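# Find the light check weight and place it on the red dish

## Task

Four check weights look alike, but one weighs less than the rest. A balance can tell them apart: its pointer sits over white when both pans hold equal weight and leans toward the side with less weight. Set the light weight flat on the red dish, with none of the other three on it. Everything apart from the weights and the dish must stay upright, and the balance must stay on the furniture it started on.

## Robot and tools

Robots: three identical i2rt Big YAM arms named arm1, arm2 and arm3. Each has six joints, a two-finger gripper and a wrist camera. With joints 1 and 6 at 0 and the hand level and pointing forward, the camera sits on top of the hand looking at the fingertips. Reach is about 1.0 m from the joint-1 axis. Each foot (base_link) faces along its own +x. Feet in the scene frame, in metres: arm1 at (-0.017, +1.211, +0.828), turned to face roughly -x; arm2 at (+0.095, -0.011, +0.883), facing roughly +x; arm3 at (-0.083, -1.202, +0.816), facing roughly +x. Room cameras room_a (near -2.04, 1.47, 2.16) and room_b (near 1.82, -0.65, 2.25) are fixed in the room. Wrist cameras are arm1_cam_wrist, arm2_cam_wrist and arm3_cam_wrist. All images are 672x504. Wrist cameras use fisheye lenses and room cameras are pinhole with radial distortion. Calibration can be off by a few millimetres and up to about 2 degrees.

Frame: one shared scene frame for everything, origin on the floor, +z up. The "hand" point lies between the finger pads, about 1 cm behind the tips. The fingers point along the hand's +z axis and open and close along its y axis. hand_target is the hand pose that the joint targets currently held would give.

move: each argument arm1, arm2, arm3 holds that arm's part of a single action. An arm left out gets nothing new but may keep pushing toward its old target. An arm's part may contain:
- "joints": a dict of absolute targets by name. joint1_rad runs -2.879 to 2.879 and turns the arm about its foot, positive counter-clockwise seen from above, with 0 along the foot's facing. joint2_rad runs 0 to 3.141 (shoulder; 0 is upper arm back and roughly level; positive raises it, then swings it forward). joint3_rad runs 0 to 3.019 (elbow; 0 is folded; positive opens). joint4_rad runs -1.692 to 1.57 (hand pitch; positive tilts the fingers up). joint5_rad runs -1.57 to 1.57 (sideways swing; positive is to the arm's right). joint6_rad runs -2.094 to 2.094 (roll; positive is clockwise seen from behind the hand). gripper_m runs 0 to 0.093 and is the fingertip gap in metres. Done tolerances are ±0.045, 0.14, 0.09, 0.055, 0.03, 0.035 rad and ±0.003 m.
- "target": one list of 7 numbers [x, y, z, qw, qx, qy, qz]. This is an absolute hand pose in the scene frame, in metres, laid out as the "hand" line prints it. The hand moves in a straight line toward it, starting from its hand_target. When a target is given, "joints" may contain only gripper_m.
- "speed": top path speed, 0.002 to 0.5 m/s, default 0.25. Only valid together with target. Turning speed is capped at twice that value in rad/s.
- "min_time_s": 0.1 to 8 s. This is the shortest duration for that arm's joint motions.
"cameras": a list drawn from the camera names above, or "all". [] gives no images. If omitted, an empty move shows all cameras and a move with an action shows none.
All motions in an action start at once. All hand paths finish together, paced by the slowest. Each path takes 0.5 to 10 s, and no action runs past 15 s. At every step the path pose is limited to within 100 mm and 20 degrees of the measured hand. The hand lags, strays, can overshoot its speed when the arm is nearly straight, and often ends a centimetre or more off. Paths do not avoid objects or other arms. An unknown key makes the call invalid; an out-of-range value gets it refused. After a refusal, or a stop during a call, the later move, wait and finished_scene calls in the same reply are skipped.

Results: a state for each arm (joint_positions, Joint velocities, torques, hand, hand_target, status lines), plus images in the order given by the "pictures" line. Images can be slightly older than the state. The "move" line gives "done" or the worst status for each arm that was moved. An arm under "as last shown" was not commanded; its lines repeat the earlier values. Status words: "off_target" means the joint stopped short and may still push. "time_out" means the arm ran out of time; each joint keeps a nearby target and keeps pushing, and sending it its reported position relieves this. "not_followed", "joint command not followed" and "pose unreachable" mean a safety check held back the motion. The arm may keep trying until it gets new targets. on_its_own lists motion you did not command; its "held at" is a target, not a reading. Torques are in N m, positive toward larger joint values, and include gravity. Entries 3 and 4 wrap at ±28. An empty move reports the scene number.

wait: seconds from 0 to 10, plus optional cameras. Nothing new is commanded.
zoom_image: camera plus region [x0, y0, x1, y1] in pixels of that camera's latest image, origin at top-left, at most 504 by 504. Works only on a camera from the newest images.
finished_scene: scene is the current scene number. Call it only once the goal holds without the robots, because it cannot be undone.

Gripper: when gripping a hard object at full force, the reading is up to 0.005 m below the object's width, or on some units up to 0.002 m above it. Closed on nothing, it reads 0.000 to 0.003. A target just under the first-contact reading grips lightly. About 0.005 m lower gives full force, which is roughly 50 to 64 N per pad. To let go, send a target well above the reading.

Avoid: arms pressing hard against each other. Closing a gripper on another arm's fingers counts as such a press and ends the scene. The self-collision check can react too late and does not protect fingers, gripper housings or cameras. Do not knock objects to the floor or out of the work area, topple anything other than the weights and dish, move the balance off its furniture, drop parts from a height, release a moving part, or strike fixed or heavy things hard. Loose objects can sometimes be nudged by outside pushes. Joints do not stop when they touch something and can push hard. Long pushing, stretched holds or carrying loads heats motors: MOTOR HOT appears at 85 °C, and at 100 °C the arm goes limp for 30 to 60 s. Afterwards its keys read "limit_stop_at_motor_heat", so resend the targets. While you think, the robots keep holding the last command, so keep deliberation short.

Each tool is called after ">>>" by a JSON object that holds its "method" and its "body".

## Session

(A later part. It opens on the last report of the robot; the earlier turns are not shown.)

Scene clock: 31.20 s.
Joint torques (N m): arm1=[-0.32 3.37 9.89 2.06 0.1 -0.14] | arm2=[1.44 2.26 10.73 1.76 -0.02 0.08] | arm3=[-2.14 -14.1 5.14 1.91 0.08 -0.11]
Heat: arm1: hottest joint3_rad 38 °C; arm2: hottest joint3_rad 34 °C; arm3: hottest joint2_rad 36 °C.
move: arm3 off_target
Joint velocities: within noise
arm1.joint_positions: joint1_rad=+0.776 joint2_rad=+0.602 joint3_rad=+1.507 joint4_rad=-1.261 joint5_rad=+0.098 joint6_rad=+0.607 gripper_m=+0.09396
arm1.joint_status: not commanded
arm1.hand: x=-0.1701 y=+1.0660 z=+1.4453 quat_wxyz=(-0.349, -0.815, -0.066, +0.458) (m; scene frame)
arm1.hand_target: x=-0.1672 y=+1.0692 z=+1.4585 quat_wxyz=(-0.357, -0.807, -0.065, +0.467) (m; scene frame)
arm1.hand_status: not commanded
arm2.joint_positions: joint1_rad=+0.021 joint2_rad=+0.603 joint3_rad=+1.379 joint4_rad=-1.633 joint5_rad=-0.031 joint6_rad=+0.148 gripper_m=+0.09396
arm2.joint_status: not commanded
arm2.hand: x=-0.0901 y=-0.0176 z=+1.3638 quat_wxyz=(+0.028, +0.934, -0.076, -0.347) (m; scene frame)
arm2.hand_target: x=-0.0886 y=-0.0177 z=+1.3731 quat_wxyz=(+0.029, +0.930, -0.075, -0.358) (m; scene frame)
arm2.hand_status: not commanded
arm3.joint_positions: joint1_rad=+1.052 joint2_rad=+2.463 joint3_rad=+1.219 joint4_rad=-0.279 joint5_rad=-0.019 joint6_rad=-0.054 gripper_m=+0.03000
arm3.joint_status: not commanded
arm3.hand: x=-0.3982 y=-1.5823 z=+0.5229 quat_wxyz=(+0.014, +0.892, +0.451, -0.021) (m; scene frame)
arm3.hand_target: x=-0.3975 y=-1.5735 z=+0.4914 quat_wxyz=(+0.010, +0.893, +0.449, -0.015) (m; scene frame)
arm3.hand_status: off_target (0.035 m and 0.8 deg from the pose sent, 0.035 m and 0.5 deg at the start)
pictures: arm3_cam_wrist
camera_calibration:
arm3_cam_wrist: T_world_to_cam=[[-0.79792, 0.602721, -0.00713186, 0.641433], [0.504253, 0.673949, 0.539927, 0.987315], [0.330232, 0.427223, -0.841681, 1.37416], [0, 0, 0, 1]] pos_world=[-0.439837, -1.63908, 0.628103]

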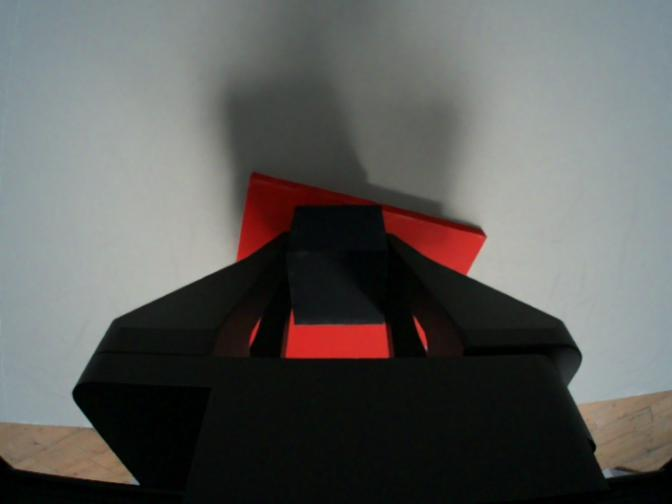

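>>> {"method": "move", "body": {"arm3": {"target":[-0.398,-1.573,0.545,0.01,0.893,0.449,-0.015],"speed":0.08}}}

>>> {"method": "move", "body": {"arm3": {"target":[-0.388,-1.555,0.543,0.01,0.893,0.449,-0.015],"speed":0.08}, "cameras": ["arm3_cam_wrist"]}}

Scene clock: 33.03 s.
Joint torques (N m): arm1=[-0.09 3.02 10.06 2.07 0.09 -0.11] | arm2=[1.67 2.14 10.7 1.74 -0.04 0.09] | arm3=[-2.02 -20.72 2.71 0.27 0.11 -0.13]
Heat: arm1: hottest joint3_rad 38 °C; arm2: hottest joint3_rad 34 °C; arm3: hottest joint2_rad 36 °C.
move: arm3 off_target
Joint velocities: within noise
arm1, arm2: as last shown
arm3.joint_positions: joint1_rad=+1.047 joint2_rad=+2.426 joint3_rad=+1.184 joint4_rad=-0.305 joint5_rad=-0.019 joint6_rad=-0.054 gripper_m=+0.03000
arm3.joint_status: not commanded
arm3.hand: x=-0.3918 y=-1.5714 z=+0.5354 quat_wxyz=(+0.009, +0.894, +0.449, -0.010) (m; scene frame)
arm3.hand_target: x=-0.3980 y=-1.5729 z=+0.5448 quat_wxyz=(+0.010, +0.893, +0.449, -0.015) (m; scene frame)
arm3.hand_status: off_target (0.012 m and 0.6 deg from the pose sent, 0.024 m and 0.8 deg at the start)
pictures: none

Scene clock: 34.27 s.
Joint torques (N m): arm1=[-0.26 2.96 9.89 2.14 0.12 -0.16] | arm2=[1.61 2.26 10.73 1.74 -0.04 0.08] | arm3=[-1.9 -20.31 2.21 0.91 0.1 -0.13]
Heat: arm1: hottest joint3_rad 38 °C; arm2: hottest joint3_rad 34 °C; arm3: hottest joint2_rad 37 °C.
move: arm3 off_target
Joint velocities: within noise
arm1, arm2: as last shown
arm3.joint_positions: joint1_rad=+1.039 joint2_rad=+2.416 joint3_rad=+1.124 joint4_rad=-0.274 joint5_rad=-0.019 joint6_rad=-0.062 gripper_m=+0.03000
arm3.joint_status: not commanded
arm3.hand: x=-0.3790 y=-1.5498 z=+0.5328 quat_wxyz=(+0.005, +0.894, +0.448, -0.001) (m; scene frame)
arm3.hand_target: x=-0.3879 y=-1.5549 z=+0.5429 quat_wxyz=(+0.010, +0.893, +0.449, -0.015) (m; scene frame)
arm3.hand_status: off_target (0.015 m and 1.7 deg from the pose sent, 0.019 m and 0.6 deg at the start)
pictures: arm3_cam_wrist
camera_calibration:
arm3_cam_wrist: T_world_to_cam=[[-0.794371, 0.607361, -0.00934541, 0.646984], [0.492431, 0.652908, 0.57552, 0.894349], [0.35565, 0.452574, -0.817734, 1.39837], [0, 0, 0, 1]] pos_world=[-0.423792, -1.60975, 0.634829]

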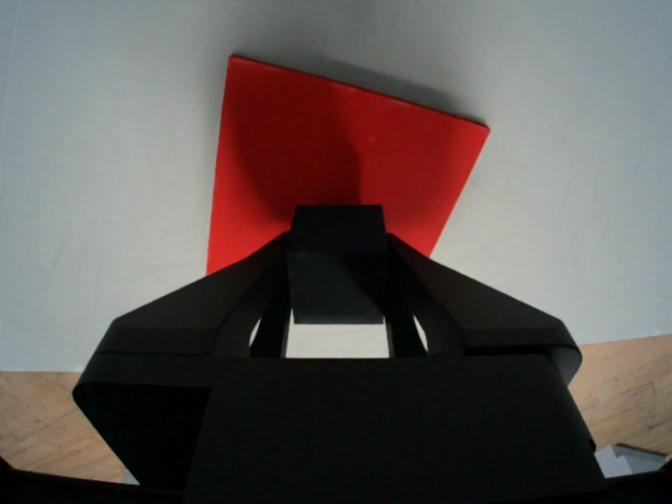

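>>> {"method": "move", "body": {"arm3": {"target":[-0.391,-1.559,0.523,0.01,0.893,0.449,-0.015],"speed":0.06}}}

>>> {"method": "move", "body": {"arm3": {"target":[-0.391,-1.559,0.508,0.01,0.893,0.449,-0.015],"speed":0.05}, "cameras": ["arm3_cam_wrist"]}}

Scene clock: 35.70 s.
Joint torques (N m): arm1=[-0.67 3.31 9.88 2.06 0.1 -0.14] | arm2=[1.49 2.26 10.78 1.83 -0.04 0.08] | arm3=[-1.9 -16.67 4.01 0.94 0.09 -0.12]
Heat: arm1: hottest joint3_rad 38 °C; arm2: hottest joint3_rad 34 °C; arm3: hottest joint2_rad 37 °C.
move: arm3 off_target
Joint velocities: within noise
arm1, arm2: as last shown
arm3.joint_positions: joint1_rad=+1.039 joint2_rad=+2.416 joint3_rad=+1.139 joint4_rad=-0.257 joint5_rad=-0.019 joint6_rad=-0.062 gripper_m=+0.03000
arm3.joint_status: not commanded
arm3.hand: x=-0.3878 y=-1.5602 z=+0.5346 quat_wxyz=(+0.012, +0.894, +0.448, -0.016) (m; scene frame)
arm3.hand_target: x=-0.3908 y=-1.5587 z=+0.5233 quat_wxyz=(+0.010, +0.893, +0.449, -0.015) (m; scene frame)
arm3.hand_status: off_target (0.012 m and 0.2 deg from the pose sent, 0.018 m and 1.7 deg at the start)
pictures: none

Scene clock: 36.67 s.
Joint torques (N m): arm1=[-0.56 2.84 9.91 2.15 0.08 -0.15] | arm2=[1.32 2.32 10.7 1.8 -0.03 0.09] | arm3=[-1.79 -16.03 4.34 1.13 0.1 -0.11]
Heat: arm1: hottest joint3_rad 38 °C; arm2: hottest joint3_rad 34 °C; arm3: hottest joint2_rad 37 °C.
move: arm3 off_target
Joint velocities: within noise
arm1, arm2: as last shown
arm3.joint_positions: joint1_rad=+1.039 joint2_rad=+2.445 joint3_rad=+1.152 joint4_rad=-0.242 joint5_rad=-0.019 joint6_rad=-0.063 gripper_m=+0.03000
arm3.joint_status: not commanded
arm3.hand: x=-0.3874 y=-1.5595 z=+0.5234 quat_wxyz=(+0.011, +0.894, +0.449, -0.015) (m; scene frame)
arm3.hand_target: x=-0.3905 y=-1.5586 z=+0.5085 quat_wxyz=(+0.010, +0.893, +0.449, -0.015) (m; scene frame)
arm3.hand_status: off_target (0.016 m and 0.2 deg from the pose sent, 0.027 m and 0.2 deg at the start)
pictures: arm3_cam_wrist
camera_calibration:
arm3_cam_wrist: T_world_to_cam=[[-0.795229, 0.60626, -0.00771836, 0.643239], [0.502951, 0.666721, 0.550021, 0.949196], [0.338602, 0.433511, -0.835115, 1.37086], [0, 0, 0, 1]] pos_world=[-0.430052, -1.6171, 0.627711]

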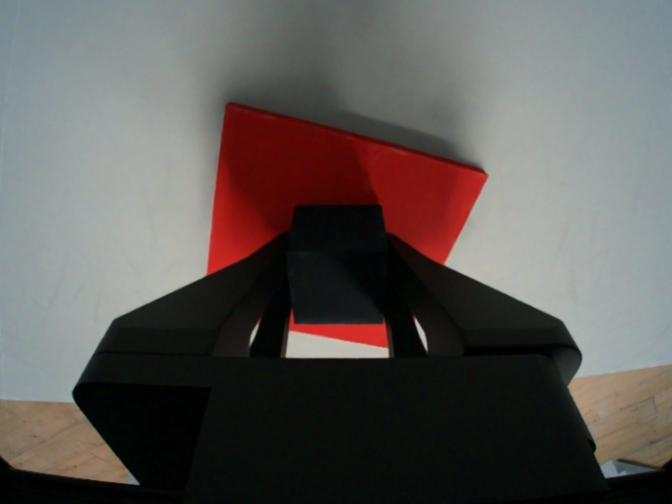

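>>> {"method": "move", "body": {"arm3": {"target":[-0.391,-1.559,0.501,0.0,0.893,0.449,-0.0],"speed":0.05}}}

>>> {"method": "move", "body": {"arm3": {"joints":{"gripper_m":0.055}}, "cameras": ["arm3_cam_wrist"]}}

>>> {"method": "move", "body": {"arm3": {"target":[-0.388,-1.555,0.67,0.0,0.893,0.449,0.0],"speed":0.15}, "cameras": ["arm3_cam_wrist","room_a","room_b"]}}

>>> {"method": "zoom_image", "body": {"camera": "room_a", "region": [530, 190, 650, 290]}}

>>> {"method": "zoom_image", "body": {"camera": "arm3_cam_wrist", "region": [230, 0, 510, 240]}}

Scene clock: 38.07 s.
Joint torques (N m): arm1=[-0.09 2.78 9.91 2.09 0.09 -0.12] | arm2=[1.44 2.14 10.74 1.77 -0.02 0.1] | arm3=[-1.61 -15.38 4.52 0.58 0.27 -0.09]
Heat: arm1: hottest joint3_rad 39 °C; arm2: hottest joint3_rad 35 °C; arm3: hottest joint2_rad 37 °C.
move: arm3 off_target
Joint velocities: within noise
arm1, arm2: as last shown
arm3.joint_positions: joint1_rad=+1.039 joint2_rad=+2.453 joint3_rad=+1.186 joint4_rad=-0.277 joint5_rad=-0.017 joint6_rad=-0.063 gripper_m=+0.03000
arm3.joint_status: not commanded
arm3.hand: x=-0.3932 y=-1.5656 z=+0.5231 quat_wxyz=(+0.008, +0.894, +0.449, -0.011) (m; scene frame)
arm3.hand_target: x=-0.3903 y=-1.5583 z=+0.5020 quat_wxyz=(+0.000, +0.893, +0.449, +0.000) (m; scene frame)
arm3.hand_status: off_target (0.023 m and 1.6 deg from the pose sent, 0.023 m and 2.2 deg at the start)
pictures: none

Scene clock: 38.80 s.
Joint torques (N m): arm1=[-0.44 3.31 9.96 2.13 0.11 -0.14] | arm2=[1.44 2.2 10.73 1.78 -0.03 0.08] | arm3=[-1.55 -16.79 3.81 0.61 0.13 -0.09]
Heat: arm1: hottest joint3_rad 39 °C; arm2: hottest joint3_rad 35 °C; arm3: hottest joint2_rad 37 °C.
move: arm3 done
Joint velocities: within noise
arm1, arm2: as last shown
arm3.joint_positions: joint1_rad=+1.039 joint2_rad=+2.473 joint3_rad=+1.195 joint4_rad=-0.277 joint5_rad=-0.014 joint6_rad=-0.063 gripper_m=+0.05491
arm3.joint_status: all done
arm3.hand: x=-0.3918 y=-1.5631 z=+0.5152 quat_wxyz=(+0.005, +0.894, +0.449, -0.007) (m; scene frame)
arm3.hand_target: x=-0.3904 y=-1.5585 z=+0.5021 quat_wxyz=(+0.000, +0.893, +0.449, +0.000) (m; scene frame)
arm3.hand_status: not commanded
pictures: arm3_cam_wrist
camera_calibration:
arm3_cam_wrist: T_world_to_cam=[[-0.794948, 0.60667, -0.00310112, 0.640146], [0.498181, 0.65569, 0.56735, 0.930315], [0.346227, 0.449469, -0.823471, 1.38894], [0, 0, 0, 1]] pos_world=[-0.43547, -1.62264, 0.617921]

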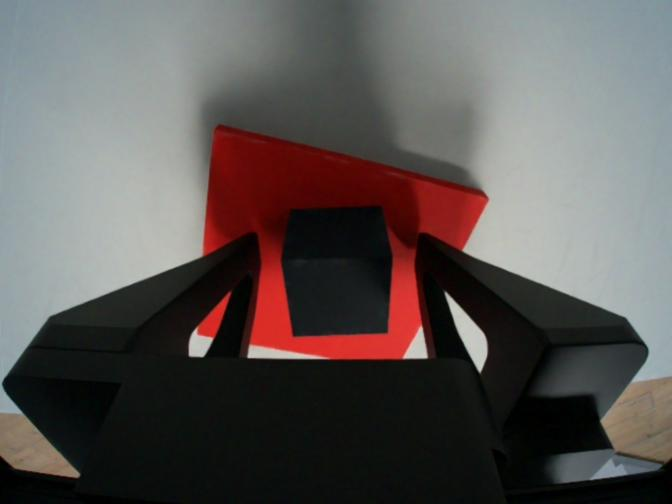

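Scene clock: 40.70 s.
Joint torques (N m): arm1=[-0.44 2.84 9.85 2.22 0.09 -0.13] | arm2=[1.73 2.61 10.77 1.77 -0.04 0.09] | arm3=[-1.9 -18.08 4.04 0.24 0.13 -0.13]
Heat: arm1: hottest joint3_rad 39 °C; arm2: hottest joint3_rad 35 °C; arm3: hottest joint2_rad 37 °C.
move: arm3 done
Joint velocities: within noise
arm1, arm2: as last shown
arm3.joint_positions: joint1_rad=+1.039 joint2_rad=+2.093 joint3_rad=+1.070 joint4_rad=-0.543 joint5_rad=-0.013 joint6_rad=-0.064 gripper_m=+0.05493
arm3.joint_status: not commanded
arm3.hand: x=-0.3869 y=-1.5597 z=+0.6678 quat_wxyz=(+0.002, +0.894, +0.449, -0.002) (m; scene frame)
arm3.hand_target: x=-0.3879 y=-1.5550 z=+0.6700 quat_wxyz=(+0.000, +0.893, +0.449, +0.000) (m; scene frame)
arm3.hand_status: done (0.005 m and 0.4 deg from the pose sent, 0.155 m and 1.0 deg at the start)
pictures: arm3_cam_wrist, room_a, room_b
camera_calibration:
arm3_cam_wrist: T_world_to_cam=[[-0.795109, 0.606458, -0.00324856, 0.64214], [0.494229, 0.651055, 0.576078, 0.824541], [0.351482, 0.456439, -0.817389, 1.52026], [0, 0, 0, 1]] pos_world=[-0.431283, -1.62016, 0.769727]

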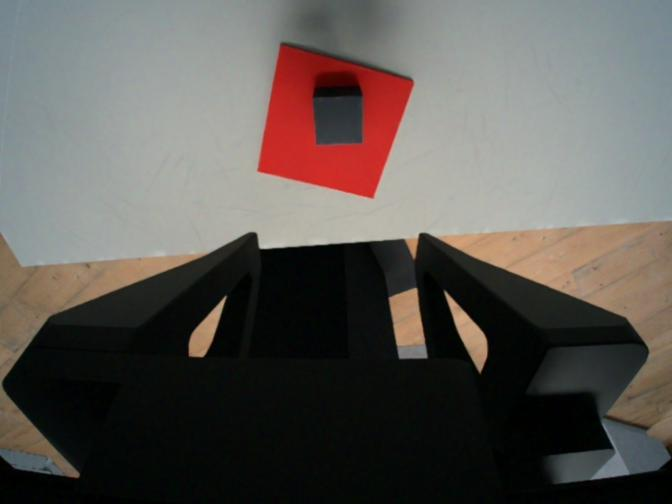

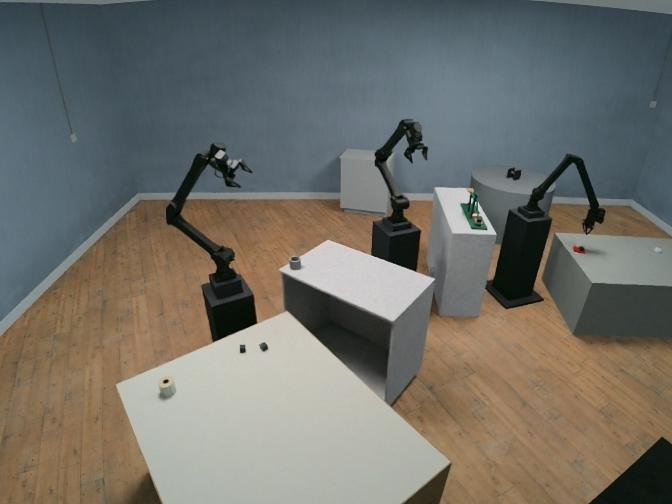

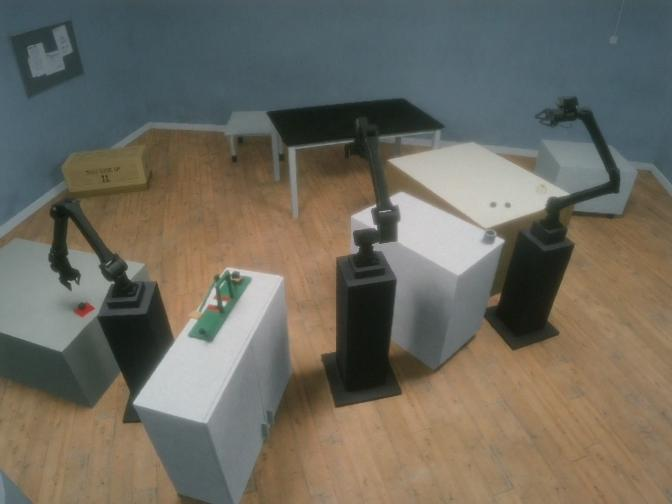

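Scaled by 4.200 from the camera's 672x504 image, which has a finer 960x720 frame.

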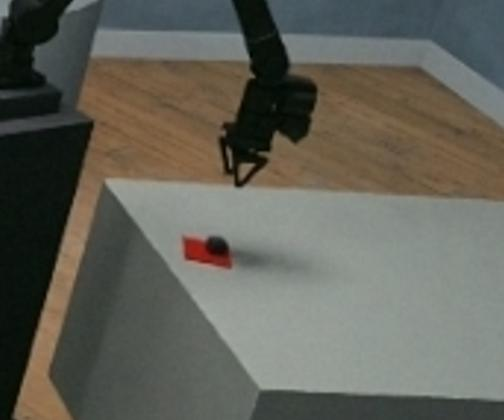

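Scaled by 1.800 from the camera's 672x504 image, which has a finer 960x720 frame.

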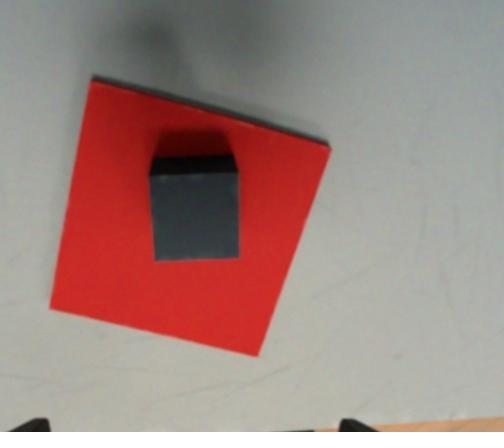

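>>> {"method": "finished_scene", "body": {"scene": 2}}

The scene is finished: the task was done.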